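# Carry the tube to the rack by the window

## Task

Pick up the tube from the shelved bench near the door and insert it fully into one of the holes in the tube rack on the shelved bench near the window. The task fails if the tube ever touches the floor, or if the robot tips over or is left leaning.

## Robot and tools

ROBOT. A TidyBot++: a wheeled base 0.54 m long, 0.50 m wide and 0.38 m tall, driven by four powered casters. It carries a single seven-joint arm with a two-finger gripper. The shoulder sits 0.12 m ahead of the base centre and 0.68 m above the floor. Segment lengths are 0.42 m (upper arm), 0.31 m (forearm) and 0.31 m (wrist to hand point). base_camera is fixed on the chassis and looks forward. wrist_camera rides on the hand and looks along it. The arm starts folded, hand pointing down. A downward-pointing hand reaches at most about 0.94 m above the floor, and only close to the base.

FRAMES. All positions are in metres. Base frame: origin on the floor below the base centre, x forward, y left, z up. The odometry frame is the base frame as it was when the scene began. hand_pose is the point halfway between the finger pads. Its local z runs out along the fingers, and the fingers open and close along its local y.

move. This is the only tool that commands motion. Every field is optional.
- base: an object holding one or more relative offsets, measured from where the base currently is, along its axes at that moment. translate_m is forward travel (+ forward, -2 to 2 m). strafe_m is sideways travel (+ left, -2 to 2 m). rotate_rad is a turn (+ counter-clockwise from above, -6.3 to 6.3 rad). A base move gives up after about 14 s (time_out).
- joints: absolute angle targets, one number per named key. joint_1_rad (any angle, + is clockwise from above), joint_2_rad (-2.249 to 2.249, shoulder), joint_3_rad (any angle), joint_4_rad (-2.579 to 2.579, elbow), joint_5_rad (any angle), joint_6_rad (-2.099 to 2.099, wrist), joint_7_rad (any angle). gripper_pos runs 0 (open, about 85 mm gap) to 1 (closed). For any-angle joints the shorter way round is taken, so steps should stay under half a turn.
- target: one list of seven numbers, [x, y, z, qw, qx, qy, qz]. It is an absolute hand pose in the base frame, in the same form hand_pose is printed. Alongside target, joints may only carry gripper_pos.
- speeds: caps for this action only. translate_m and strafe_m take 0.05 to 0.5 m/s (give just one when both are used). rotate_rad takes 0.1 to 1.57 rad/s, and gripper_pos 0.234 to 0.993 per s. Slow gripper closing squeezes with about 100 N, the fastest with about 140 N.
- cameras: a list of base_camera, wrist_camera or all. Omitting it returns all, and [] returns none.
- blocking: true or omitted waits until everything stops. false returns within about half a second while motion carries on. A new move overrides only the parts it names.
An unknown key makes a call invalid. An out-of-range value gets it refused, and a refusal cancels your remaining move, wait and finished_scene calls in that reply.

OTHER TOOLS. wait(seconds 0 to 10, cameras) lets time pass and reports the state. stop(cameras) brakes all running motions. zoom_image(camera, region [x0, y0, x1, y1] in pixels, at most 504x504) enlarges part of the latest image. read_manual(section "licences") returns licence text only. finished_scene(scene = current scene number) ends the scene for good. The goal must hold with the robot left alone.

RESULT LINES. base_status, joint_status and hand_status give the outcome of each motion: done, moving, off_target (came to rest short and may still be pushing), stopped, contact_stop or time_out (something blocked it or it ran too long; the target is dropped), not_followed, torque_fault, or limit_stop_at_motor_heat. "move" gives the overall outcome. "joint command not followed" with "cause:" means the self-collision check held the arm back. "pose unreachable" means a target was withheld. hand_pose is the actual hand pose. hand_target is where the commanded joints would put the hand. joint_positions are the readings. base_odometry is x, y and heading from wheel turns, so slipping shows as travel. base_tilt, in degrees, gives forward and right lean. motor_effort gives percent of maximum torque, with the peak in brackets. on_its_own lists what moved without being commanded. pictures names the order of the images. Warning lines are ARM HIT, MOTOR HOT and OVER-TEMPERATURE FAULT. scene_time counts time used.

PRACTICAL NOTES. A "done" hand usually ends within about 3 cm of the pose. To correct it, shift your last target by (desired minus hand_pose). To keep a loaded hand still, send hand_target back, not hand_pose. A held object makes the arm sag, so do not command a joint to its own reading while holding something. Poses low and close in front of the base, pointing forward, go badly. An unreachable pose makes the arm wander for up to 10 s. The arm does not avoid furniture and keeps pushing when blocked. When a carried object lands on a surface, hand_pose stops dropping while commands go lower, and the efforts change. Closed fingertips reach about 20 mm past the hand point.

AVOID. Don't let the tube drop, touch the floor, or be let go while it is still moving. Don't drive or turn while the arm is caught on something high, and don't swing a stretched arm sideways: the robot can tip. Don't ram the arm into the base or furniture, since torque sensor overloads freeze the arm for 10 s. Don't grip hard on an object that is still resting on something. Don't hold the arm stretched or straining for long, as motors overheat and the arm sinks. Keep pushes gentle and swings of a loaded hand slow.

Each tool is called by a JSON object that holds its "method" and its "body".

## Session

{"method": "move", "body": {"joints": {"joint_1_rad": 0.014, "joint_2_rad": -0.46, "joint_3_rad": 3.160, "joint_4_rad": -1.66, "joint_5_rad": 0.012, "joint_6_rad": -0.78, "joint_7_rad": 1.575}, "cameras": ["wrist_camera"]}}

{"method": "move", "body": {"base": {"rotate_rad": 1.57}, "cameras": ["wrist_camera"]}}

{"method": "move", "body": {"base": {"rotate_rad": 1.57}, "cameras": ["wrist_camera"]}}

{"method": "move", "body": {"base": {"rotate_rad": 1.57}, "cameras": ["wrist_camera"]}}

Scene clock: 2.17 s.
move: done
base_odometry: x=+0.000 y=+0.000 heading=+0.000
base_tilt: forward=+0.1 right=+0.3
base_status: not commanded
joint_positions: joint_1_rad=+0.000 joint_2_rad=-0.442 joint_3_rad=+3.141 joint_4_rad=-1.669 joint_5_rad=-0.031 joint_6_rad=-0.826 joint_7_rad=+1.584 gripper_pos=+0.000
joint_status: all done
motor_effort: joint_1_rad=-1(1) joint_2_rad=-5(7) joint_3_rad=+0(1) joint_4_rad=+22(22) joint_5_rad=+0(1) joint_6_rad=+7(8) joint_7_rad=-2(2)
hand_pose: x=+0.5108 y=+0.0085 z=+1.0235 quat_wxyz=(-0.012, +0.856, +0.003, +0.518) (m; base frame)
hand_target: x=+0.5107 y=-0.0162 z=+1.0489 quat_wxyz=(+0.012, +0.836, -0.012, +0.549) (m; base frame)
hand_status: not commanded
pictures: wrist_camera
camera_calibration:
wrist_camera: T_world_to_cam=[[-0.0265671, -0.99953, 0.0152814, -0.00357834], [-0.470951, -0.000969249, -0.882159, 1.19583], [0.881759, -0.0306332, -0.470704, 0.167219], [0, 0, 0, 1]] pos_world=[0.415635, 0.00270485, 1.13368]

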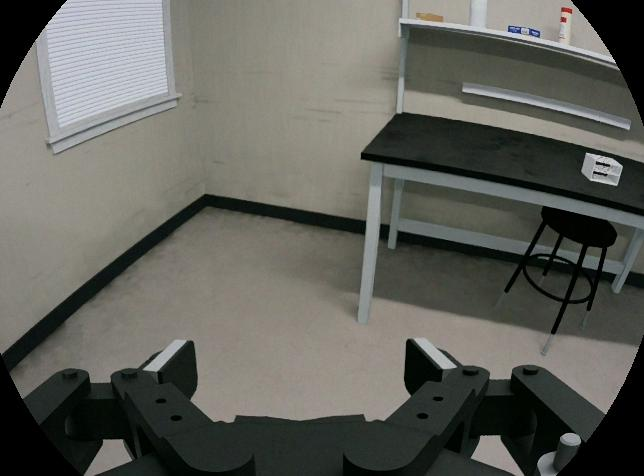

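Scene clock: 4.50 s.
move: done
base_odometry: x=+0.000 y=+0.000 heading=+1.570
base_tilt: forward=+0.1 right=+0.3
base_status: done
joint_positions: joint_1_rad=+0.004 joint_2_rad=-0.442 joint_3_rad=+3.149 joint_4_rad=-1.669 joint_5_rad=-0.026 joint_6_rad=-0.823 joint_7_rad=+1.584 gripper_pos=+0.000
joint_status: not commanded
motor_effort: joint_1_rad=+0(2) joint_2_rad=-5(7) joint_3_rad=+1(2) joint_4_rad=+22(22) joint_5_rad=+0(1) joint_6_rad=+8(9) joint_7_rad=-1(2)
hand_pose: x=+0.5114 y=+0.0020 z=+1.0244 quat_wxyz=(-0.008, +0.855, -0.002, +0.519) (m; base frame)
hand_target: x=+0.5107 y=-0.0162 z=+1.0489 quat_wxyz=(+0.012, +0.836, -0.012, +0.549) (m; base frame)
hand_status: not commanded
pictures: wrist_camera
camera_calibration:
wrist_camera: T_world_to_cam=[[-0.0393881, -0.999097, 0.0159433, -0.00426521], [-0.468149, 0.0043553, -0.883639, 1.19696], [0.882771, -0.0422687, -0.467897, 0.163538], [0, 0, 0, 1]] pos_world=[0.415822, -0.00256195, 1.13427]

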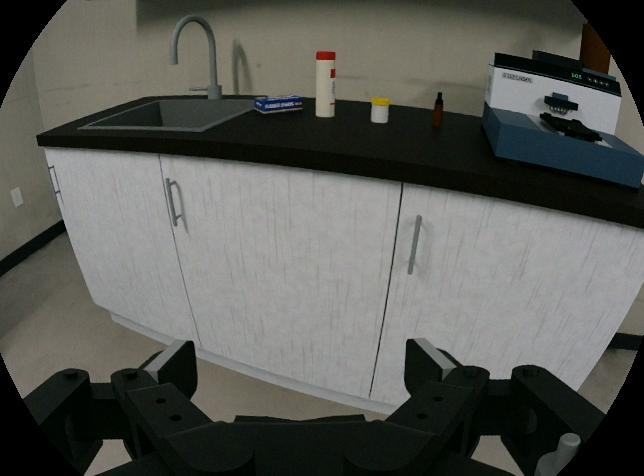

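Scene clock: 6.83 s.
move: done
base_odometry: x=+0.000 y=+0.000 heading=+3.140
base_tilt: forward=+0.1 right=+0.2
base_status: done
joint_positions: joint_1_rad=+0.006 joint_2_rad=-0.442 joint_3_rad=+3.152 joint_4_rad=-1.669 joint_5_rad=-0.025 joint_6_rad=-0.822 joint_7_rad=+1.584 gripper_pos=+0.000
joint_status: not commanded
motor_effort: joint_1_rad=+0(1) joint_2_rad=-5(7) joint_3_rad=+0(2) joint_4_rad=+22(22) joint_5_rad=+0(1) joint_6_rad=+8(9) joint_7_rad=-1(2)
hand_pose: x=+0.5115 y=-0.0005 z=+1.0246 quat_wxyz=(-0.007, +0.855, -0.004, +0.519) (m; base frame)
hand_target: x=+0.5107 y=-0.0162 z=+1.0489 quat_wxyz=(+0.012, +0.836, -0.012, +0.549) (m; base frame)
hand_status: not commanded
pictures: wrist_camera
camera_calibration:
wrist_camera: T_world_to_cam=[[-0.0444012, -0.998884, 0.0161143, -0.00436046], [-0.467616, 0.00652649, -0.883908, 1.19715], [0.882816, -0.0467819, -0.467384, 0.162884], [0, 0, 0, 1]] pos_world=[0.415816, -0.00454876, 1.13437]

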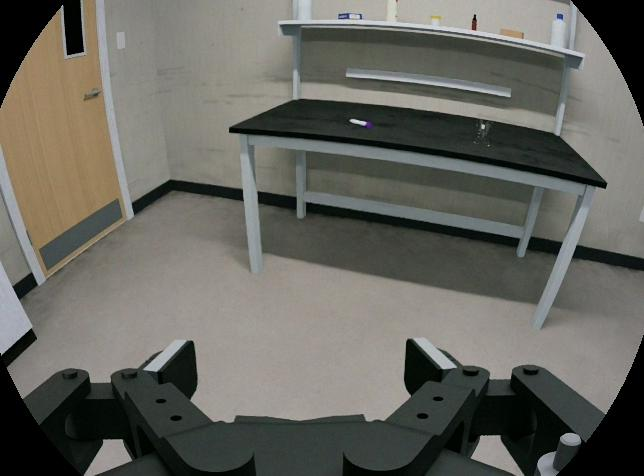

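Scene clock: 9.17 s.
move: done
base_odometry: x=+0.000 y=+0.000 heading=-1.573
base_tilt: forward=+0.1 right=+0.2
base_status: done
joint_positions: joint_1_rad=+0.007 joint_2_rad=-0.442 joint_3_rad=+3.153 joint_4_rad=-1.669 joint_5_rad=-0.024 joint_6_rad=-0.822 joint_7_rad=+1.584 gripper_pos=+0.000
joint_status: not commanded
motor_effort: joint_1_rad=+0(2) joint_2_rad=-4(8) joint_3_rad=+0(2) joint_4_rad=+22(22) joint_5_rad=+0(1) joint_6_rad=+8(9) joint_7_rad=-1(2)
hand_pose: x=+0.5116 y=-0.0020 z=+1.0246 quat_wxyz=(-0.006, +0.855, -0.006, +0.519) (m; base frame)
hand_target: x=+0.5107 y=-0.0162 z=+1.0489 quat_wxyz=(+0.012, +0.836, -0.012, +0.549) (m; base frame)
hand_status: not commanded
pictures: wrist_camera
camera_calibration:
wrist_camera: T_world_to_cam=[[-0.047261, -0.99875, 0.0162804, -0.00445209], [-0.467396, 0.00770715, -0.884015, 1.19728], [0.882784, -0.0493888, -0.467176, 0.162645], [0, 0, 0, 1]] pos_world=[0.415812, -0.00564129, 1.13447]

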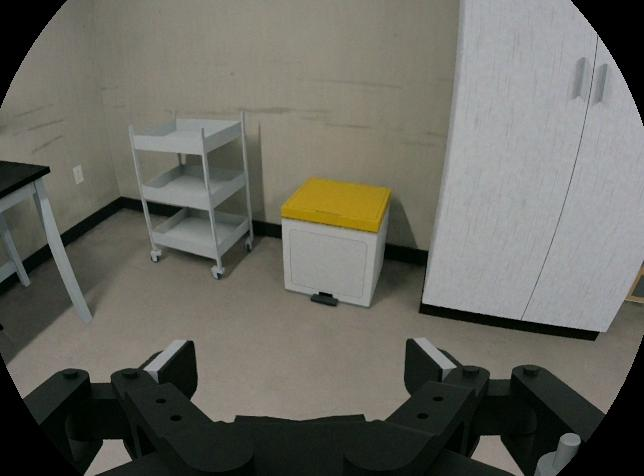

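{"method": "move", "body": {"base": {"rotate_rad": -1.949, "translate_m": -0.015, "strafe_m": -1.3}, "cameras": ["wrist_camera", "base_camera"]}}

Scene clock: 30.37 s.
move: done
base_odometry: x=-1.300 y=+0.018 heading=+2.760
base_tilt: forward=+0.0 right=+0.2
base_status: done
joint_positions: joint_1_rad=+0.008 joint_2_rad=-0.451 joint_3_rad=+3.154 joint_4_rad=-1.669 joint_5_rad=-0.023 joint_6_rad=-0.822 joint_7_rad=+1.584 gripper_pos=+0.000
joint_status: not commanded
motor_effort: joint_1_rad=+0(2) joint_2_rad=-5(8) joint_3_rad=+0(4) joint_4_rad=+22(23) joint_5_rad=+0(1) joint_6_rad=+8(9) joint_7_rad=-2(2)
hand_pose: x=+0.5084 y=-0.0028 z=+1.0285 quat_wxyz=(-0.005, +0.852, -0.006, +0.524) (m; base frame)
hand_target: x=+0.5107 y=-0.0162 z=+1.0489 quat_wxyz=(+0.012, +0.836, -0.012, +0.549) (m; base frame)
hand_status: not commanded
pictures: base_camera, wrist_camera
camera_calibration:
wrist_camera: T_world_to_cam=[[-0.0489752, -0.998663, 0.0165133, -0.00495153], [-0.458612, 0.00779728, -0.888602, 1.19947], [0.887286, -0.0510926, -0.458381, 0.155786], [0, 0, 0, 1]] pos_world=[0.411622, -0.00633801, 1.13734]

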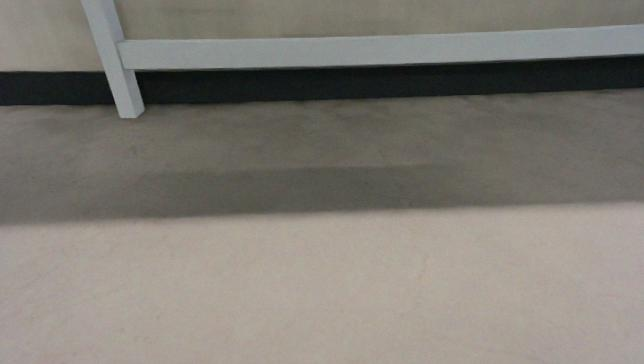

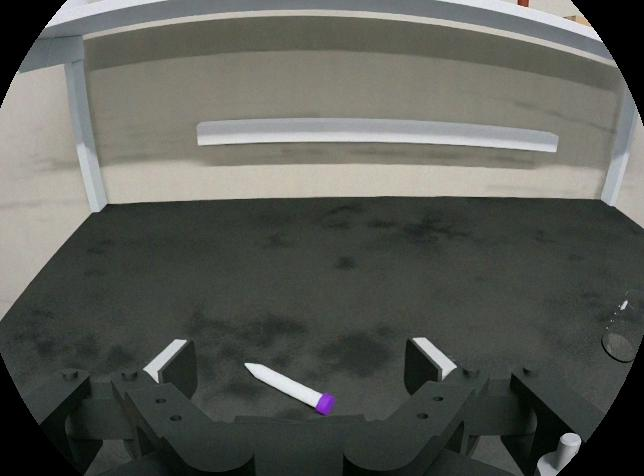

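{"method": "move", "body": {"base": {"translate_m": 0.12, "strafe_m": -0.12}, "joints": {"joint_1_rad": 0.0, "joint_2_rad": 0.135, "joint_3_rad": 3.145, "joint_4_rad": -1.115, "joint_5_rad": -0.29, "joint_6_rad": -1.72, "joint_7_rad": -0.65}, "cameras": ["wrist_camera", "base_camera"]}}

Scene clock: 163.87 s.
move: done
base_odometry: x=-1.367 y=+0.175 heading=+2.761
base_tilt: forward=+0.1 right=+0.3
base_status: done
joint_positions: joint_1_rad=+0.008 joint_2_rad=+0.127 joint_3_rad=+3.155 joint_4_rad=-1.128 joint_5_rad=-0.249 joint_6_rad=-1.667 joint_7_rad=-0.590 gripper_pos=+0.000
joint_status: all done
motor_effort: joint_1_rad=+0(2) joint_2_rad=-23(26) joint_3_rad=+0(2) joint_4_rad=+18(23) joint_5_rad=-2(2) joint_6_rad=+1(9) joint_7_rad=-1(3)
hand_pose: x=+0.5375 y=+0.0694 z=+0.9018 quat_wxyz=(-0.153, +0.478, -0.863, -0.054) (m; base frame)
hand_target: x=+0.5234 y=+0.0881 z=+0.9034 quat_wxyz=(-0.138, +0.467, -0.869, -0.088) (m; base frame)
hand_status: not commanded
pictures: base_camera, wrist_camera
camera_calibration:
wrist_camera: T_world_to_cam=[[-0.856478, 0.516154, -0.00561313, 0.419567], [0.487085, 0.811746, 0.322207, -0.556302], [0.170865, 0.273229, -0.946653, 0.878552], [0, 0, 0, 1]] pos_world=[0.480203, -0.00503051, 1.01328]

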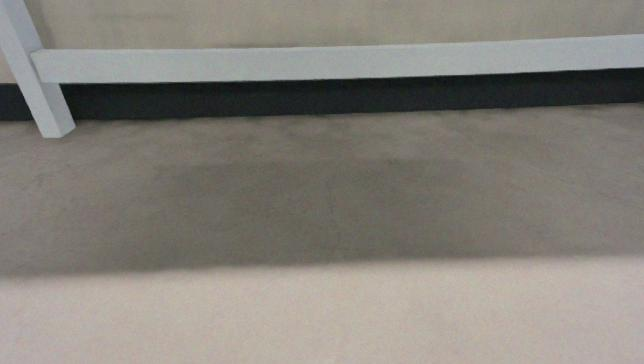

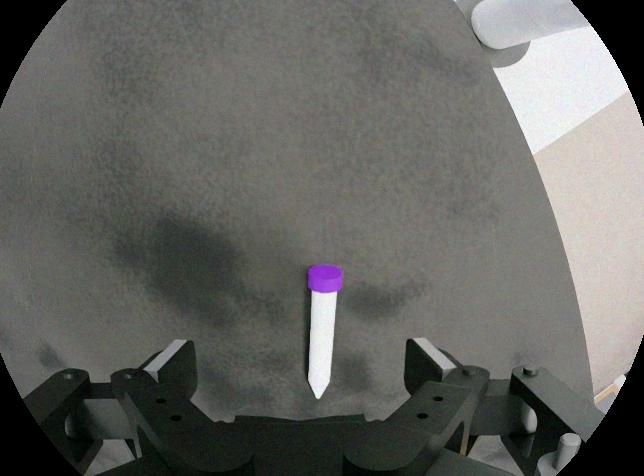

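{"method": "move", "body": {"base": {"translate_m": -0.007, "strafe_m": 0.02}, "joints": {"joint_2_rad": 0.075, "joint_4_rad": -1.38, "joint_6_rad": -1.42, "joint_7_rad": -0.52}, "cameras": ["wrist_camera"]}}

Scene clock: 206.17 s.
move: done
base_odometry: x=-1.368 y=+0.153 heading=+2.761
base_tilt: forward=+0.1 right=+0.3
base_status: done
joint_positions: joint_1_rad=+0.001 joint_2_rad=+0.099 joint_3_rad=+3.152 joint_4_rad=-1.360 joint_5_rad=-0.255 joint_6_rad=-1.470 joint_7_rad=-0.572 gripper_pos=+0.000
joint_status: all done
motor_effort: joint_1_rad=+0(2) joint_2_rad=-22(26) joint_3_rad=+0(2) joint_4_rad=+19(20) joint_5_rad=-2(3) joint_6_rad=+2(3) joint_7_rad=-1(2)
hand_pose: x=+0.5383 y=+0.0748 z=+0.8413 quat_wxyz=(-0.153, +0.468, -0.868, -0.060) (m; base frame)
hand_target: x=+0.5436 y=+0.0879 z=+0.8502 quat_wxyz=(-0.186, +0.488, -0.851, -0.059) (m; base frame)
hand_status: not commanded
pictures: wrist_camera
camera_calibration:
wrist_camera: T_world_to_cam=[[-0.845281, 0.534258, 0.00831507, 0.398104], [0.506793, 0.796703, 0.329278, -0.557027], [0.169295, 0.282547, -0.944196, 0.817742], [0, 0, 0, 1]] pos_world=[0.480368, 0.0000444164, 0.952215]

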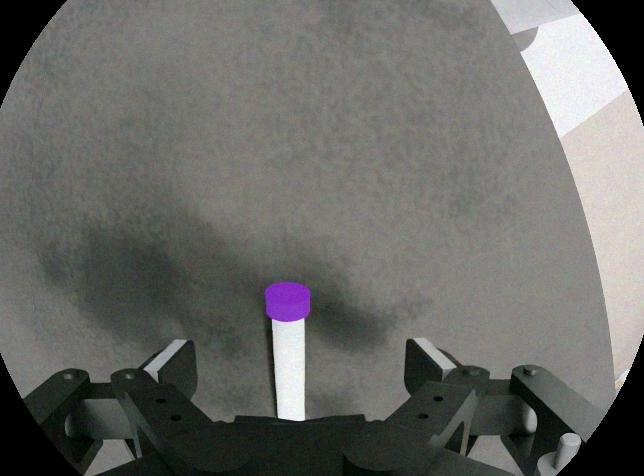

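{"method": "move", "body": {"base": {"translate_m": 0.001, "strafe_m": -0.006}, "joints": {"joint_2_rad": 0.070, "joint_4_rad": -1.495, "joint_6_rad": -1.308, "joint_7_rad": -0.46, "gripper_pos": 0.5}, "cameras": ["wrist_camera"]}}

Scene clock: 228.80 s.
move: done
base_odometry: x=-1.367 y=+0.159 heading=+2.761
base_tilt: forward=+0.1 right=+0.3
base_status: done
joint_positions: joint_1_rad=+0.002 joint_2_rad=+0.091 joint_3_rad=+3.152 joint_4_rad=-1.477 joint_5_rad=-0.256 joint_6_rad=-1.358 joint_7_rad=-0.518 gripper_pos=+0.499
joint_status: all done
motor_effort: joint_1_rad=+0(2) joint_2_rad=-23(24) joint_3_rad=+0(3) joint_4_rad=+19(21) joint_5_rad=-2(3) joint_6_rad=+2(3) joint_7_rad=-1(2)
hand_pose: x=+0.5391 y=+0.0736 z=+0.8074 quat_wxyz=(-0.156, +0.479, -0.862, -0.055) (m; base frame)
hand_target: x=+0.5457 y=+0.0859 z=+0.8159 quat_wxyz=(-0.188, +0.500, -0.844, -0.051) (m; base frame)
hand_status: not commanded
pictures: wrist_camera
camera_calibration:
wrist_camera: T_world_to_cam=[[-0.857198, 0.514941, -0.00680557, 0.419724], [0.484496, 0.810857, 0.32829, -0.533576], [0.174568, 0.278112, -0.944552, 0.783723], [0, 0, 0, 1]] pos_world=[0.481489, -0.0014428, 0.918292]

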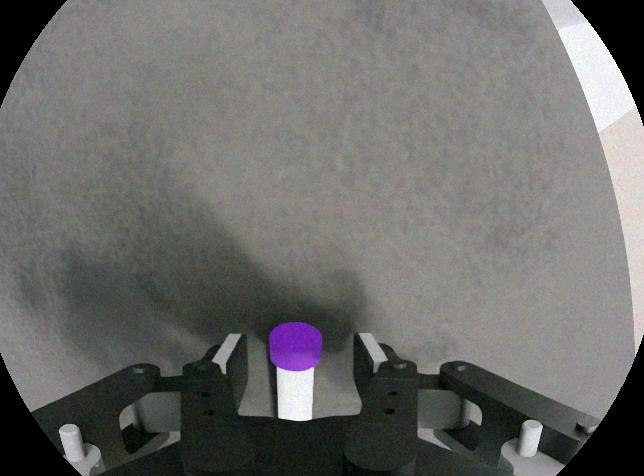

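{"method": "move", "body": {"base": {"strafe_m": -0.004}, "joints": {"gripper_pos": 0.7}, "cameras": ["wrist_camera"]}}

{"method": "zoom_image", "body": {"camera": "wrist_camera", "region": [220, 300, 380, 440]}}

Scene clock: 235.57 s.
move: done
base_odometry: x=-1.365 y=+0.163 heading=+2.761
base_tilt: forward=+0.1 right=+0.2
base_status: done
joint_positions: joint_1_rad=+0.002 joint_2_rad=+0.091 joint_3_rad=+3.151 joint_4_rad=-1.477 joint_5_rad=-0.257 joint_6_rad=-1.356 joint_7_rad=-0.518 gripper_pos=+0.698
joint_status: all done
motor_effort: joint_1_rad=+0(4) joint_2_rad=-22(24) joint_3_rad=+0(3) joint_4_rad=+19(19) joint_5_rad=-2(3) joint_6_rad=+2(2) joint_7_rad=-1(1)
hand_pose: x=+0.5397 y=+0.0739 z=+0.8077 quat_wxyz=(-0.157, +0.479, -0.862, -0.055) (m; base frame)
hand_target: x=+0.5457 y=+0.0859 z=+0.8159 quat_wxyz=(-0.188, +0.500, -0.844, -0.051) (m; base frame)
hand_status: not commanded
pictures: wrist_camera
camera_calibration:
wrist_camera: T_world_to_cam=[[-0.857329, 0.5147, -0.00840052, 0.421488], [0.483535, 0.810802, 0.329839, -0.534921], [0.17658, 0.278719, -0.944, 0.782218], [0, 0, 0, 1]] pos_world=[0.481883, -0.00124432, 0.918392]

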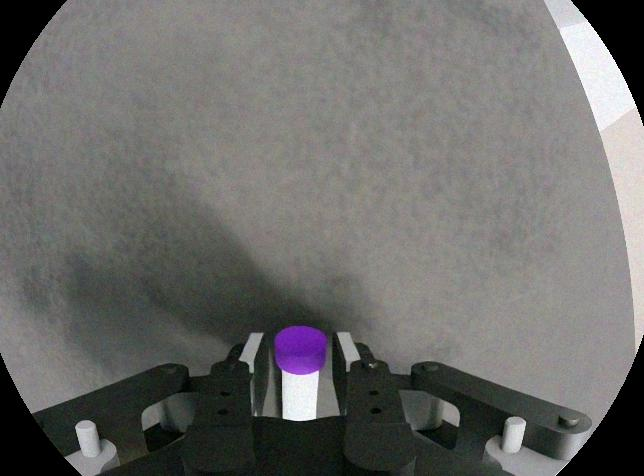

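Scaled by 3.150.

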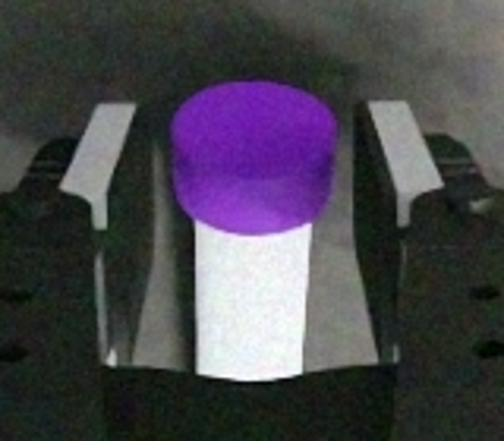

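{"method": "move", "body": {"joints": {"gripper_pos": 0.79}, "speeds": {"gripper_pos": 0.234}, "cameras": []}}

Scene clock: 240.80 s.
move: done
base_odometry: x=-1.365 y=+0.163 heading=+2.761
base_tilt: forward=+0.0 right=+0.2
base_status: not commanded
joint_positions: joint_1_rad=+0.002 joint_2_rad=+0.090 joint_3_rad=+3.151 joint_4_rad=-1.477 joint_5_rad=-0.257 joint_6_rad=-1.356 joint_7_rad=-0.518 gripper_pos=+0.791
joint_status: all done
motor_effort: joint_1_rad=+0(1) joint_2_rad=-22(23) joint_3_rad=+0(1) joint_4_rad=+19(19) joint_5_rad=-2(3) joint_6_rad=+2(2) joint_7_rad=+0(2)
hand_pose: x=+0.5396 y=+0.0739 z=+0.8082 quat_wxyz=(-0.158, +0.479, -0.862, -0.054) (m; base frame)
hand_target: x=+0.5457 y=+0.0859 z=+0.8159 quat_wxyz=(-0.188, +0.500, -0.844, -0.051) (m; base frame)
hand_status: not commanded
pictures: none
No camera images: "cameras" was empty.

{"method": "move", "body": {"joints": {"gripper_pos": 0.8}, "speeds": {"gripper_pos": 0.234}, "cameras": ["wrist_camera"]}}

{"method": "zoom_image", "body": {"camera": "wrist_camera", "region": [220, 300, 380, 440]}}

Scene clock: 245.67 s.
move: done
base_odometry: x=-1.365 y=+0.163 heading=+2.761
base_tilt: forward=+0.1 right=+0.3
base_status: not commanded
joint_positions: joint_1_rad=+0.002 joint_2_rad=+0.088 joint_3_rad=+3.151 joint_4_rad=-1.477 joint_5_rad=-0.257 joint_6_rad=-1.356 joint_7_rad=-0.518 gripper_pos=+0.798
joint_status: all done
motor_effort: joint_1_rad=+0(1) joint_2_rad=-21(23) joint_3_rad=+0(1) joint_4_rad=+19(19) joint_5_rad=-2(2) joint_6_rad=+2(2) joint_7_rad=-1(2)
hand_pose: x=+0.5394 y=+0.0739 z=+0.8092 quat_wxyz=(-0.159, +0.479, -0.862, -0.054) (m; base frame)
hand_target: x=+0.5457 y=+0.0859 z=+0.8159 quat_wxyz=(-0.188, +0.500, -0.844, -0.051) (m; base frame)
hand_status: not commanded
pictures: wrist_camera
camera_calibration:
wrist_camera: T_world_to_cam=[[-0.857328, 0.514632, -0.0118909, 0.424013], [0.482125, 0.810841, 0.331801, -0.53605], [0.180397, 0.27873, -0.943274, 0.780989], [0, 0, 0, 1]] pos_world=[0.481074, -0.00124435, 0.91959]

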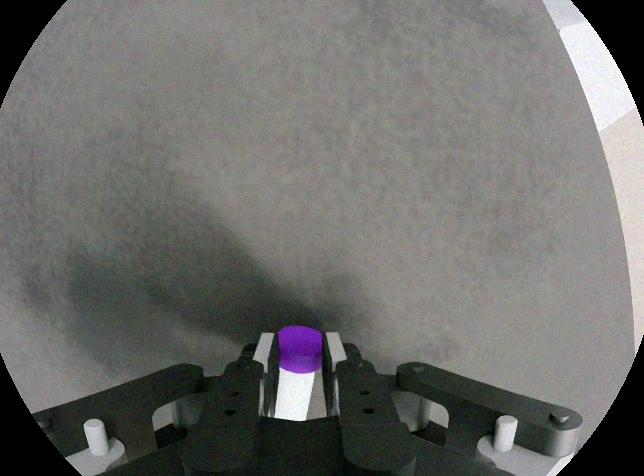

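Scaled by 3.150.

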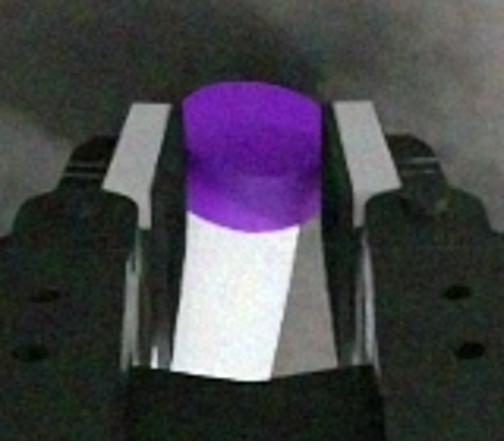

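{"method": "move", "body": {"joints": {"gripper_pos": 0.68}, "cameras": []}}

{"method": "move", "body": {"joints": {"joint_2_rad": 0.106, "joint_4_rad": -1.50}, "cameras": ["wrist_camera"]}}

{"method": "zoom_image", "body": {"camera": "wrist_camera", "region": [220, 300, 380, 440]}}

Scene clock: 270.00 s.
move: done
base_odometry: x=-1.365 y=+0.163 heading=+2.761
base_tilt: forward=+0.1 right=+0.3
base_status: not commanded
joint_positions: joint_1_rad=+0.002 joint_2_rad=+0.088 joint_3_rad=+3.151 joint_4_rad=-1.477 joint_5_rad=-0.257 joint_6_rad=-1.355 joint_7_rad=-0.517 gripper_pos=+0.678
joint_status: all done
motor_effort: joint_1_rad=-1(1) joint_2_rad=-22(23) joint_3_rad=+0(1) joint_4_rad=+19(19) joint_5_rad=-3(3) joint_6_rad=+2(3) joint_7_rad=-1(2)
hand_pose: x=+0.5394 y=+0.0739 z=+0.8092 quat_wxyz=(-0.159, +0.479, -0.862, -0.054) (m; base frame)
hand_target: x=+0.5457 y=+0.0859 z=+0.8159 quat_wxyz=(-0.188, +0.500, -0.844, -0.051) (m; base frame)
hand_status: not commanded
pictures: none
No camera images: "cameras" was empty.

Scene clock: 270.67 s.
move: done
base_odometry: x=-1.365 y=+0.163 heading=+2.761
base_tilt: forward=+0.1 right=+0.2
base_status: not commanded
joint_positions: joint_1_rad=+0.002 joint_2_rad=+0.099 joint_3_rad=+3.151 joint_4_rad=-1.479 joint_5_rad=-0.257 joint_6_rad=-1.355 joint_7_rad=-0.517 gripper_pos=+0.678
joint_status: all done
motor_effort: joint_1_rad=+0(1) joint_2_rad=-22(25) joint_3_rad=+0(1) joint_4_rad=+19(20) joint_5_rad=-2(3) joint_6_rad=+2(2) joint_7_rad=-1(1)
hand_pose: x=+0.5403 y=+0.0739 z=+0.8038 quat_wxyz=(-0.153, +0.479, -0.863, -0.057) (m; base frame)
hand_target: x=+0.5487 y=+0.0859 z=+0.7985 quat_wxyz=(-0.171, +0.499, -0.847, -0.062) (m; base frame)
hand_status: not commanded
pictures: wrist_camera
camera_calibration:
wrist_camera: T_world_to_cam=[[-0.857374, 0.514693, -0.000943191, 0.415962], [0.486381, 0.810808, 0.325613, -0.532044], [0.168355, 0.278713, -0.945503, 0.784094], [0, 0, 0, 1]] pos_world=[0.483404, -0.00124431, 0.914996]

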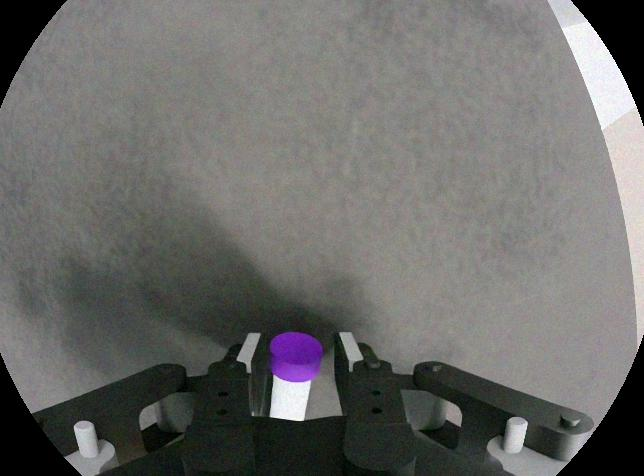

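Scaled by 3.150.

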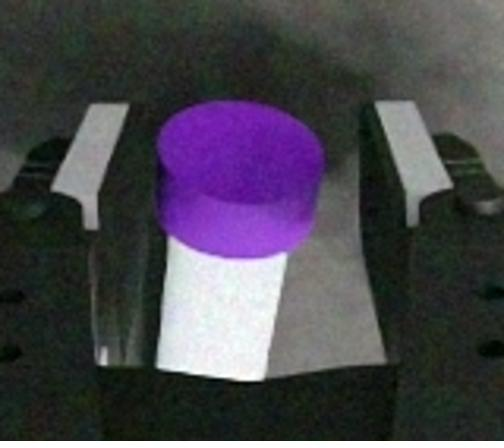

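{"method": "move", "body": {"joints": {"joint_2_rad": 0.122, "joint_4_rad": -1.505, "joint_7_rad": -0.66}, "cameras": ["wrist_camera"]}}

{"method": "zoom_image", "body": {"camera": "wrist_camera", "region": [220, 300, 380, 440]}}

Scene clock: 293.80 s.
move: done
base_odometry: x=-1.365 y=+0.163 heading=+2.761
base_tilt: forward=+0.1 right=+0.3
base_status: not commanded
joint_positions: joint_1_rad=+0.002 joint_2_rad=+0.108 joint_3_rad=+3.151 joint_4_rad=-1.483 joint_5_rad=-0.257 joint_6_rad=-1.355 joint_7_rad=-0.652 gripper_pos=+0.678
joint_status: all done
motor_effort: joint_1_rad=+0(1) joint_2_rad=-23(24) joint_3_rad=+0(1) joint_4_rad=+19(20) joint_5_rad=-2(3) joint_6_rad=+2(2) joint_7_rad=-1(2)
hand_pose: x=+0.5401 y=+0.0739 z=+0.7983 quat_wxyz=(-0.143, +0.419, -0.894, -0.070) (m; base frame)
hand_target: x=+0.5490 y=+0.0859 z=+0.7897 quat_wxyz=(-0.154, +0.411, -0.895, -0.083) (m; base frame)
hand_status: not commanded
pictures: wrist_camera
camera_calibration:
wrist_camera: T_world_to_cam=[[-0.783988, 0.618543, 0.0525994, 0.325732], [0.599684, 0.732729, 0.321694, -0.582484], [0.16044, 0.283747, -0.945382, 0.782769], [0, 0, 0, 1]] pos_world=[0.479089, 0.00321486, 0.910264]

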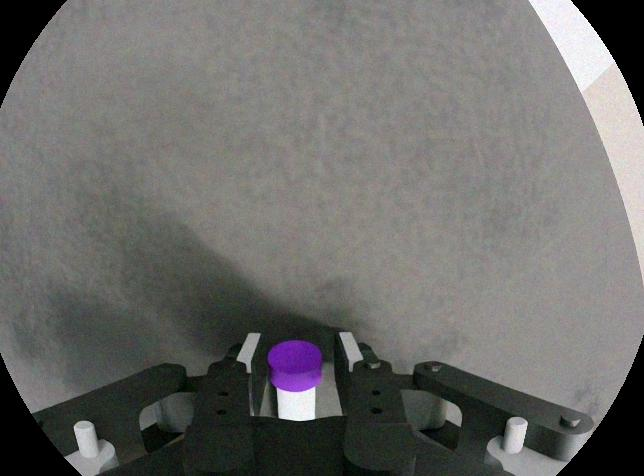

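Scaled by 3.150.

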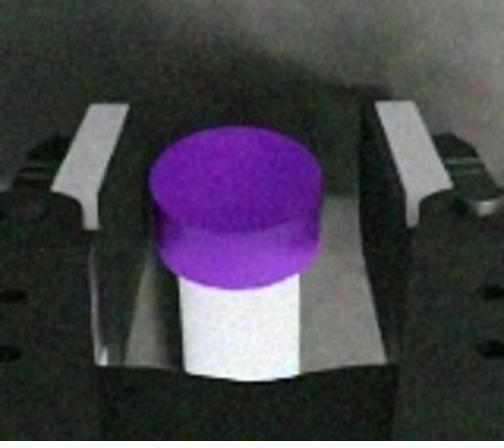

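{"method": "move", "body": {"base": {"translate_m": 0.004, "strafe_m": 0.002}, "joints": {"joint_2_rad": 0.129, "joint_4_rad": -1.507, "gripper_pos": 0.74}, "speeds": {"gripper_pos": 0.234}, "cameras": ["wrist_camera"]}}

{"method": "zoom_image", "body": {"camera": "wrist_camera", "region": [220, 300, 380, 440]}}

Scene clock: 311.50 s.
move: done
base_odometry: x=-1.370 y=+0.163 heading=+2.761
base_tilt: forward=+0.1 right=+0.3
base_status: done
joint_positions: joint_1_rad=+0.002 joint_2_rad=+0.116 joint_3_rad=+3.151 joint_4_rad=-1.486 joint_5_rad=-0.257 joint_6_rad=-1.354 joint_7_rad=-0.652 gripper_pos=+0.738
joint_status: all done
motor_effort: joint_1_rad=+0(1) joint_2_rad=-23(25) joint_3_rad=+0(1) joint_4_rad=+19(20) joint_5_rad=-2(3) joint_6_rad=+1(2) joint_7_rad=-1(2)
hand_pose: x=+0.5407 y=+0.0739 z=+0.7941 quat_wxyz=(-0.139, +0.419, -0.894, -0.072) (m; base frame)
hand_target: x=+0.5491 y=+0.0859 z=+0.7859 quat_wxyz=(-0.150, +0.410, -0.895, -0.085) (m; base frame)
hand_status: not commanded
pictures: wrist_camera
camera_calibration:
wrist_camera: T_world_to_cam=[[-0.783272, 0.618771, 0.0600734, 0.320079], [0.602906, 0.732496, 0.316154, -0.578793], [0.151623, 0.283853, -0.946804, 0.784539], [0, 0, 0, 1]] pos_world=[0.480713, 0.00321446, 0.906564]

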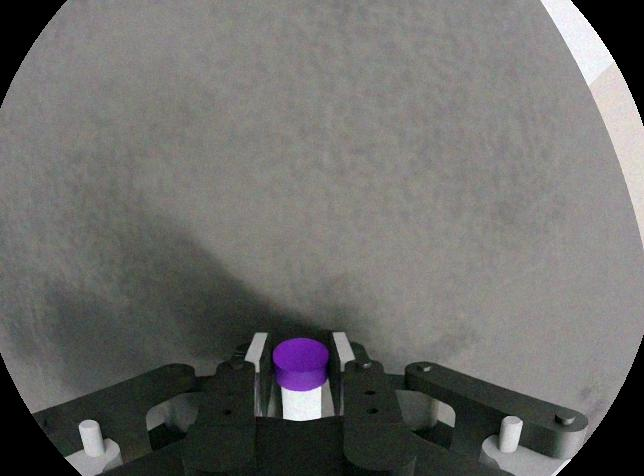

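Scaled by 3.150.

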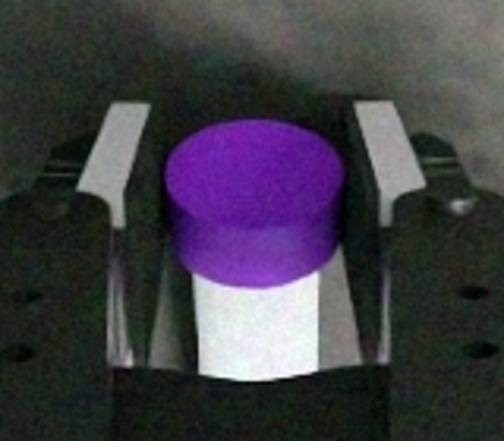

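{"method": "move", "body": {"joints": {"gripper_pos": 0.775}, "speeds": {"gripper_pos": 0.234}, "cameras": ["wrist_camera"]}}

{"method": "zoom_image", "body": {"camera": "wrist_camera", "region": [220, 300, 380, 440]}}

Scene clock: 316.27 s.
move: done
base_odometry: x=-1.370 y=+0.163 heading=+2.761
base_tilt: forward=+0.0 right=+0.3
base_status: not commanded
joint_positions: joint_1_rad=+0.002 joint_2_rad=+0.116 joint_3_rad=+3.151 joint_4_rad=-1.486 joint_5_rad=-0.257 joint_6_rad=-1.354 joint_7_rad=-0.652 gripper_pos=+0.772
joint_status: all done
motor_effort: joint_1_rad=+0(1) joint_2_rad=-20(24) joint_3_rad=+0(1) joint_4_rad=+17(19) joint_5_rad=-2(3) joint_6_rad=+1(2) joint_7_rad=-1(2)
hand_pose: x=+0.5407 y=+0.0739 z=+0.7941 quat_wxyz=(-0.139, +0.419, -0.894, -0.072) (m; base frame)
hand_target: x=+0.5491 y=+0.0859 z=+0.7859 quat_wxyz=(-0.150, +0.410, -0.895, -0.085) (m; base frame)
hand_status: not commanded
pictures: wrist_camera
camera_calibration:
wrist_camera: T_world_to_cam=[[-0.783275, 0.618766, 0.0600716, 0.320082], [0.602902, 0.7325, 0.316154, -0.578791], [0.151623, 0.283853, -0.946804, 0.784539], [0, 0, 0, 1]] pos_world=[0.480712, 0.00321446, 0.906564]

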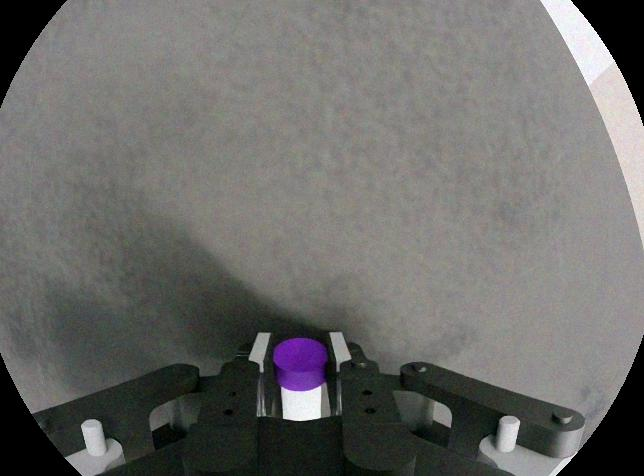

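Scaled by 3.150.

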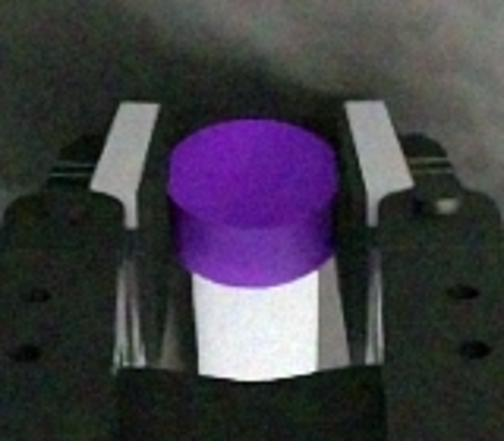

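{"method": "move", "body": {"joints": {"gripper_pos": 0.79}, "speeds": {"gripper_pos": 0.234}, "cameras": ["wrist_camera"]}}

{"method": "zoom_image", "body": {"camera": "wrist_camera", "region": [220, 300, 380, 440]}}

Scene clock: 321.53 s.
move: off_target
base_odometry: x=-1.370 y=+0.163 heading=+2.761
base_tilt: forward=+0.1 right=+0.2
base_status: not commanded
joint_positions: joint_1_rad=+0.002 joint_2_rad=+0.116 joint_3_rad=+3.151 joint_4_rad=-1.486 joint_5_rad=-0.257 joint_6_rad=-1.354 joint_7_rad=-0.652 gripper_pos=+0.780
joint_status: gripper_pos off_target (ended at +0.780, target +0.790)
motor_effort: joint_1_rad=-1(1) joint_2_rad=-19(20) joint_3_rad=-1(1) joint_4_rad=+16(17) joint_5_rad=-1(2) joint_6_rad=+2(2) joint_7_rad=-1(1)
hand_pose: x=+0.5407 y=+0.0739 z=+0.7941 quat_wxyz=(-0.139, +0.419, -0.894, -0.072) (m; base frame)
hand_target: x=+0.5491 y=+0.0859 z=+0.7859 quat_wxyz=(-0.150, +0.410, -0.895, -0.085) (m; base frame)
hand_status: not commanded
pictures: wrist_camera
camera_calibration:
wrist_camera: T_world_to_cam=[[-0.783275, 0.618766, 0.0600716, 0.320082], [0.602902, 0.7325, 0.316154, -0.578791], [0.151623, 0.283853, -0.946804, 0.784539], [0, 0, 0, 1]] pos_world=[0.480712, 0.00321446, 0.906564]

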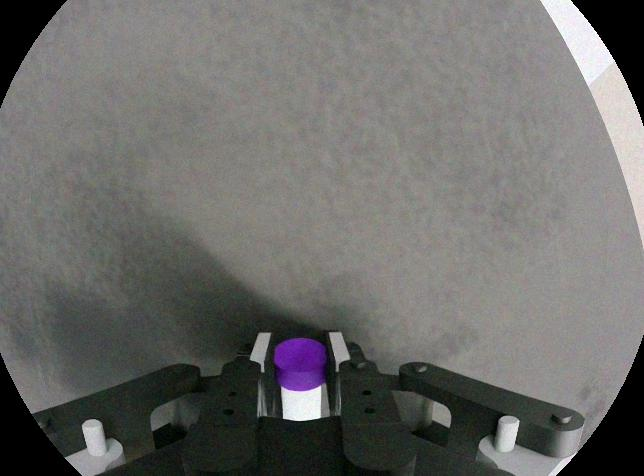

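Scaled by 3.150.

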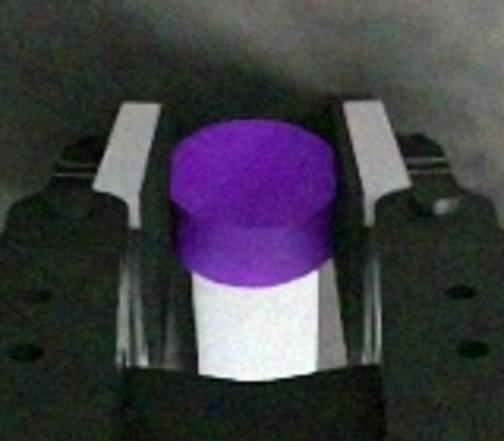

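{"method": "move", "body": {"joints": {"joint_2_rad": 0.095, "joint_4_rad": -1.455}, "cameras": []}}

{"method": "move", "body": {"joints": {"joint_2_rad": 0.10, "joint_4_rad": -1.30, "joint_6_rad": -1.50}, "cameras": ["wrist_camera"]}}

Scene clock: 330.13 s.
move: done
base_odometry: x=-1.370 y=+0.163 heading=+2.761
base_tilt: forward=+0.1 right=+0.3
base_status: not commanded
joint_positions: joint_1_rad=+0.002 joint_2_rad=+0.114 joint_3_rad=+3.151 joint_4_rad=-1.464 joint_5_rad=-0.257 joint_6_rad=-1.354 joint_7_rad=-0.652 gripper_pos=+0.780
joint_status: all done
motor_effort: joint_1_rad=+0(1) joint_2_rad=-24(26) joint_3_rad=+0(1) joint_4_rad=+19(20) joint_5_rad=-2(3) joint_6_rad=+2(2) joint_7_rad=-1(2)
hand_pose: x=+0.5470 y=+0.0738 z=+0.8027 quat_wxyz=(-0.149, +0.420, -0.893, -0.067) (m; base frame)
hand_target: x=+0.5604 y=+0.0858 z=+0.8210 quat_wxyz=(-0.189, +0.414, -0.888, -0.067) (m; base frame)
hand_status: not commanded
pictures: none
No camera images: "cameras" was empty.

Scene clock: 331.20 s.
move: done
base_odometry: x=-1.370 y=+0.163 heading=+2.761
base_tilt: forward=+0.0 right=+0.3
base_status: not commanded
joint_positions: joint_1_rad=+0.002 joint_2_rad=+0.114 joint_3_rad=+3.151 joint_4_rad=-1.311 joint_5_rad=-0.257 joint_6_rad=-1.451 joint_7_rad=-0.652 gripper_pos=+0.780
joint_status: all done
motor_effort: joint_1_rad=+0(1) joint_2_rad=-23(25) joint_3_rad=+0(1) joint_4_rad=+19(21) joint_5_rad=-2(3) joint_6_rad=+2(3) joint_7_rad=-1(2)
hand_pose: x=+0.5590 y=+0.0750 z=+0.8554 quat_wxyz=(-0.175, +0.433, -0.883, -0.055) (m; base frame)
hand_target: x=+0.5434 y=+0.0887 z=+0.8645 quat_wxyz=(-0.171, +0.437, -0.880, -0.077) (m; base frame)
hand_status: not commanded
pictures: wrist_camera
camera_calibration:
wrist_camera: T_world_to_cam=[[-0.800545, 0.599226, -0.00741158, 0.39892], [0.55626, 0.747632, 0.362797, -0.625026], [0.222938, 0.286313, -0.931839, 0.786655], [0, 0, 0, 1]] pos_world=[0.491655, 0.00301728, 0.962749]

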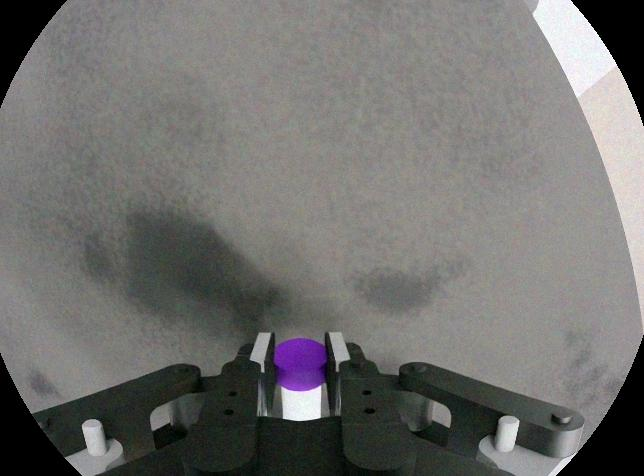

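{"method": "move", "body": {"base": {"translate_m": -2.0, "strafe_m": 0.16, "rotate_rad": 3.142}, "speeds": {"rotate_rad": 0.9}, "joints": {"joint_1_rad": 0.0, "joint_2_rad": -0.59, "joint_3_rad": 3.135, "joint_4_rad": -1.83, "joint_5_rad": 0.03, "joint_6_rad": -0.63, "joint_7_rad": 1.585}, "cameras": ["wrist_camera", "base_camera"]}}

Scene clock: 382.90 s.
move: done
base_odometry: x=+0.428 y=-0.729 heading=-0.380
base_tilt: forward=+0.1 right=+0.2
base_status: done
joint_positions: joint_1_rad=+0.004 joint_2_rad=-0.578 joint_3_rad=+3.147 joint_4_rad=-1.809 joint_5_rad=-0.011 joint_6_rad=-0.673 joint_7_rad=+1.527 gripper_pos=+0.780
joint_status: all done
motor_effort: joint_1_rad=+0(3) joint_2_rad=-1(28) joint_3_rad=+1(3) joint_4_rad=+23(24) joint_5_rad=+0(3) joint_6_rad=+8(9) joint_7_rad=-1(2)
hand_pose: x=+0.4797 y=-0.0005 z=+1.0372 quat_wxyz=(-0.017, +0.814, -0.023, +0.580) (m; base frame)
hand_target: x=+0.4796 y=-0.0008 z=+1.0418 quat_wxyz=(+0.018, +0.804, +0.014, +0.594) (m; base frame)
hand_status: not commanded
pictures: base_camera, wrist_camera
camera_calibration:
wrist_camera: T_world_to_cam=[[-0.0663268, -0.997388, -0.0285975, 0.0510211], [-0.334099, 0.0492057, -0.941253, 1.18892], [0.940201, -0.0528758, -0.336491, 0.0336149], [0, 0, 0, 1]] pos_world=[0.368996, -0.00583637, 1.13184]

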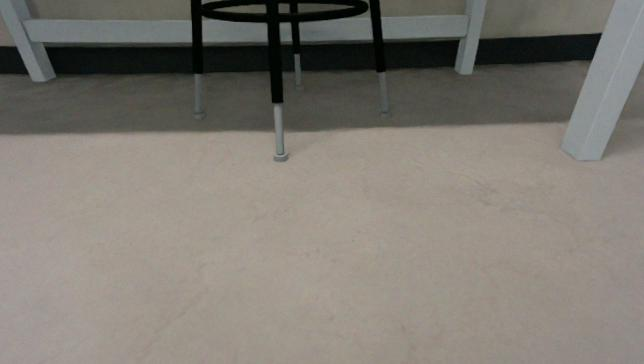

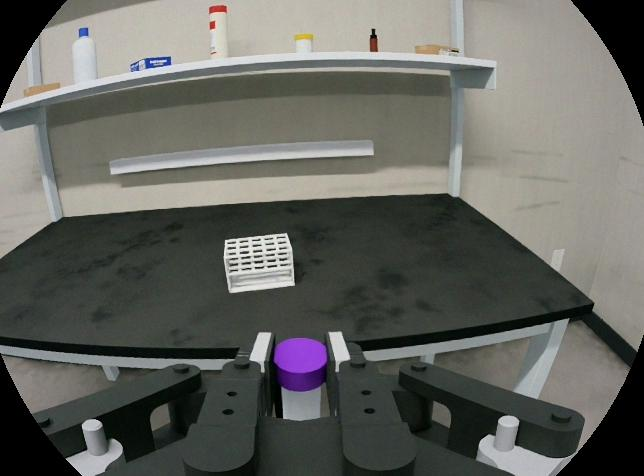

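{"method": "zoom_image", "body": {"camera": "wrist_camera", "region": [200, 210, 320, 310]}}

Scaled by 4.200.

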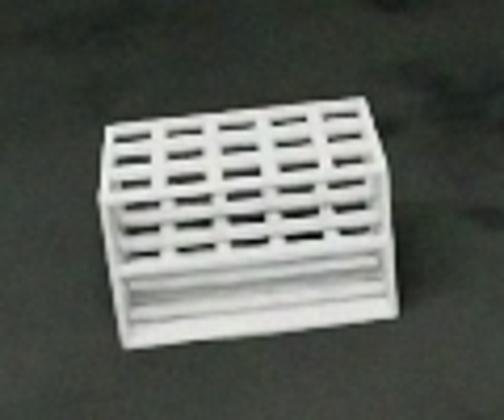

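{"method": "move", "body": {"base": {"translate_m": 0.35, "strafe_m": 0.075}, "joints": {"joint_7_rad": 1.625}, "cameras": ["wrist_camera"]}}

{"method": "zoom_image", "body": {"camera": "wrist_camera", "region": [200, 250, 400, 400]}}

Scene clock: 409.47 s.
move: done
base_odometry: x=+0.781 y=-0.789 heading=-0.380
base_tilt: forward=+0.1 right=+0.3
base_status: done
joint_positions: joint_1_rad=+0.004 joint_2_rad=-0.581 joint_3_rad=+3.147 joint_4_rad=-1.810 joint_5_rad=-0.010 joint_6_rad=-0.672 joint_7_rad=+1.576 gripper_pos=+0.780
joint_status: all done
motor_effort: joint_1_rad=-1(1) joint_2_rad=-1(5) joint_3_rad=+1(1) joint_4_rad=+22(23) joint_5_rad=+0(1) joint_6_rad=+8(9) joint_7_rad=-2(2)
hand_pose: x=+0.4788 y=-0.0005 z=+1.0380 quat_wxyz=(-0.002, +0.814, -0.004, +0.581) (m; base frame)
hand_target: x=+0.4796 y=-0.0008 z=+1.0418 quat_wxyz=(+0.030, +0.804, +0.030, +0.593) (m; base frame)
hand_status: not commanded
pictures: wrist_camera
camera_calibration:
wrist_camera: T_world_to_cam=[[-0.0507054, -0.998565, 0.0172037, -0.00417313], [-0.331525, 0.000580213, -0.943446, 1.19043], [0.942083, -0.0535413, -0.331079, 0.0281532], [0, 0, 0, 1]] pos_world=[0.367922, -0.00335048, 1.13249]

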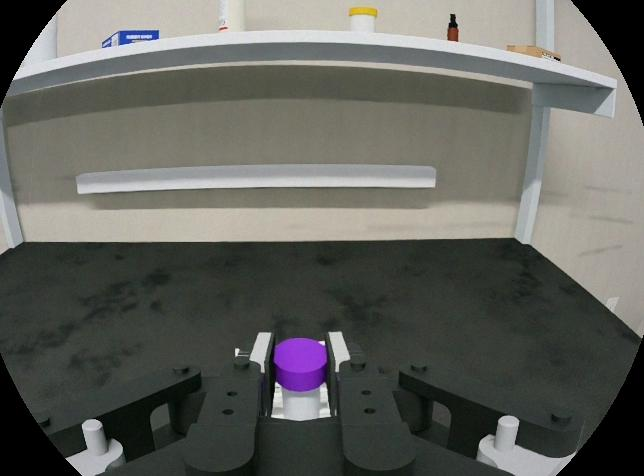

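Scaled by 2.520.

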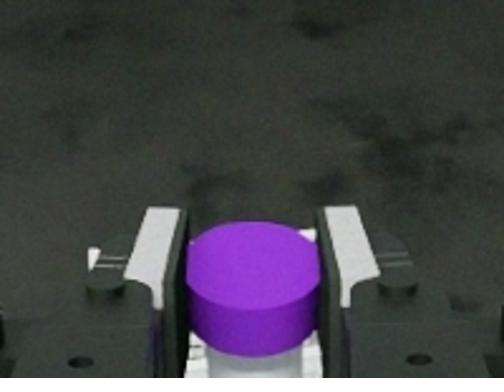

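{"method": "move", "body": {"joints": {"joint_2_rad": 0.205, "joint_4_rad": -0.695, "joint_6_rad": -1.75}, "cameras": ["wrist_camera"]}}

{"method": "zoom_image", "body": {"camera": "wrist_camera", "region": [210, 220, 400, 380]}}

Scene clock: 417.17 s.
move: done
base_odometry: x=+0.781 y=-0.789 heading=-0.380
base_tilt: forward=+0.1 right=+0.3
base_status: not commanded
joint_positions: joint_1_rad=+0.004 joint_2_rad=+0.192 joint_3_rad=+3.147 joint_4_rad=-0.709 joint_5_rad=-0.010 joint_6_rad=-1.696 joint_7_rad=+1.576 gripper_pos=+0.780
joint_status: all done
motor_effort: joint_1_rad=+0(1) joint_2_rad=-25(27) joint_3_rad=-1(1) joint_4_rad=+18(24) joint_5_rad=+0(1) joint_6_rad=+5(10) joint_7_rad=+0(2)
hand_pose: x=+0.6072 y=+0.0006 z=+1.0236 quat_wxyz=(-0.002, +0.963, +0.000, +0.269) (m; base frame)
hand_target: x=+0.5977 y=-0.0052 z=+1.0148 quat_wxyz=(+0.019, +0.970, +0.023, +0.243) (m; base frame)
hand_status: not commanded
pictures: wrist_camera
camera_calibration:
wrist_camera: T_world_to_cam=[[-0.0187662, -0.998794, 0.0453723, -0.0445006], [-0.859296, -0.00708753, -0.51143, 1.09765], [0.511135, -0.0485858, -0.858126, 0.703705], [0, 0, 0, 1]] pos_world=[0.582681, -0.0024773, 1.16726]

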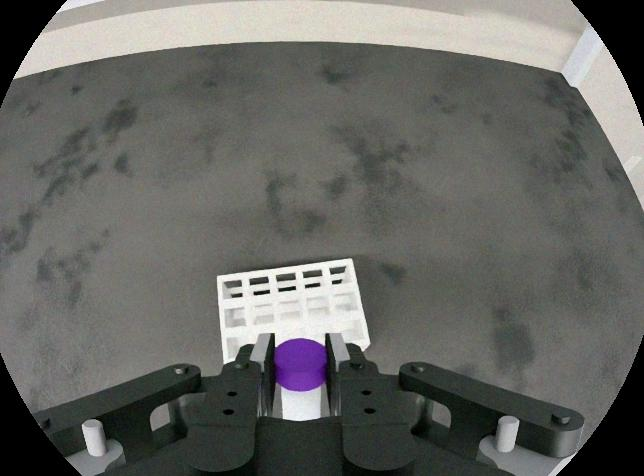

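Scaled by 2.653.

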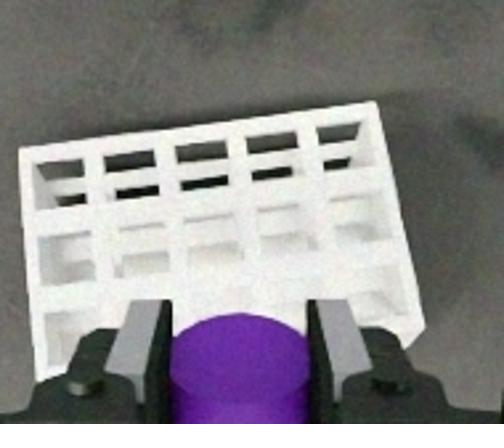

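{"method": "move", "body": {"joints": {"joint_2_rad": -0.405, "joint_4_rad": -1.808, "joint_6_rad": -0.485}, "cameras": []}}

{"method": "move", "body": {"base": {"translate_m": 0.1115, "strafe_m": 0.004}, "speeds": {"translate_m": 0.2}, "cameras": ["wrist_camera"]}}

Scene clock: 484.47 s.
move: done
base_odometry: x=+0.781 y=-0.789 heading=-0.380
base_tilt: forward=+0.1 right=+0.3
base_status: not commanded
joint_positions: joint_1_rad=+0.004 joint_2_rad=-0.385 joint_3_rad=+3.147 joint_4_rad=-1.786 joint_5_rad=-0.010 joint_6_rad=-0.532 joint_7_rad=+1.576 gripper_pos=+0.780
joint_status: all done
motor_effort: joint_1_rad=+0(1) joint_2_rad=-8(26) joint_3_rad=+0(1) joint_4_rad=+23(24) joint_5_rad=+0(1) joint_6_rad=+9(10) joint_7_rad=-1(2)
hand_pose: x=+0.5621 y=-0.0014 z=+1.0145 quat_wxyz=(-0.002, +0.823, -0.004, +0.568) (m; base frame)
hand_target: x=+0.5589 y=+0.0006 z=+1.0240 quat_wxyz=(+0.029, +0.809, +0.032, +0.586) (m; base frame)
hand_status: not commanded
pictures: none
No camera images: "cameras" was empty.

Scene clock: 485.80 s.
move: done
base_odometry: x=+0.886 y=-0.827 heading=-0.380
base_tilt: forward=+0.0 right=+0.3
base_status: done
joint_positions: joint_1_rad=+0.004 joint_2_rad=-0.397 joint_3_rad=+3.147 joint_4_rad=-1.787 joint_5_rad=-0.010 joint_6_rad=-0.529 joint_7_rad=+1.576 gripper_pos=+0.780
joint_status: not commanded
motor_effort: joint_1_rad=+0(1) joint_2_rad=-8(11) joint_3_rad=+0(1) joint_4_rad=+23(24) joint_5_rad=+0(1) joint_6_rad=+9(9) joint_7_rad=-1(2)
hand_pose: x=+0.5582 y=-0.0014 z=+1.0204 quat_wxyz=(-0.002, +0.819, -0.004, +0.574) (m; base frame)
hand_target: x=+0.5589 y=+0.0006 z=+1.0240 quat_wxyz=(+0.029, +0.809, +0.032, +0.586) (m; base frame)
hand_status: not commanded
pictures: wrist_camera
camera_calibration:
wrist_camera: T_world_to_cam=[[-0.0521872, -0.998467, 0.0184398, -0.0011032], [-0.347899, 0.000869251, -0.937532, 1.20328], [0.936079, -0.0553424, -0.347411, -0.0325084], [0, 0, 0, 1]] pos_world=[0.448992, -0.00394655, 1.11684]

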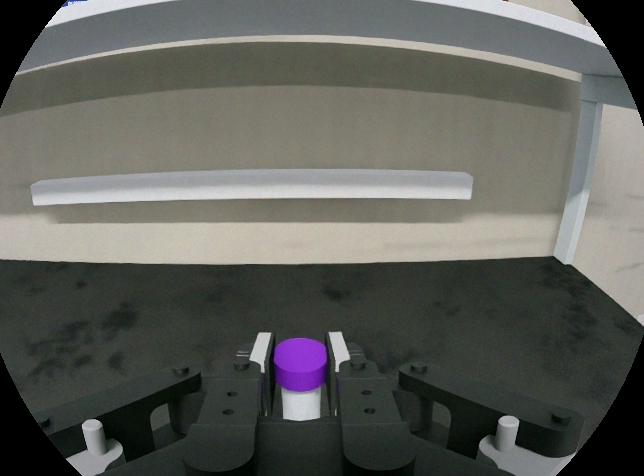

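{"method": "move", "body": {"joints": {"joint_2_rad": -0.412, "joint_4_rad": -1.926, "joint_6_rad": -0.375}, "cameras": []}}

Scene clock: 492.87 s.
move: done
base_odometry: x=+0.886 y=-0.827 heading=-0.380
base_tilt: forward=+0.1 right=+0.3
base_status: not commanded
joint_positions: joint_1_rad=+0.004 joint_2_rad=-0.397 joint_3_rad=+3.147 joint_4_rad=-1.909 joint_5_rad=-0.010 joint_6_rad=-0.421 joint_7_rad=+1.576 gripper_pos=+0.780
joint_status: all done
motor_effort: joint_1_rad=+0(1) joint_2_rad=-9(10) joint_3_rad=+0(1) joint_4_rad=+24(25) joint_5_rad=+0(1) joint_6_rad=+9(10) joint_7_rad=+0(2)
hand_pose: x=+0.5612 y=-0.0017 z=+0.9779 quat_wxyz=(-0.001, +0.823, -0.005, +0.568) (m; base frame)
hand_target: x=+0.5600 y=+0.0014 z=+0.9878 quat_wxyz=(+0.028, +0.809, +0.033, +0.586) (m; base frame)
hand_status: not commanded
pictures: none
No camera images: "cameras" was empty.


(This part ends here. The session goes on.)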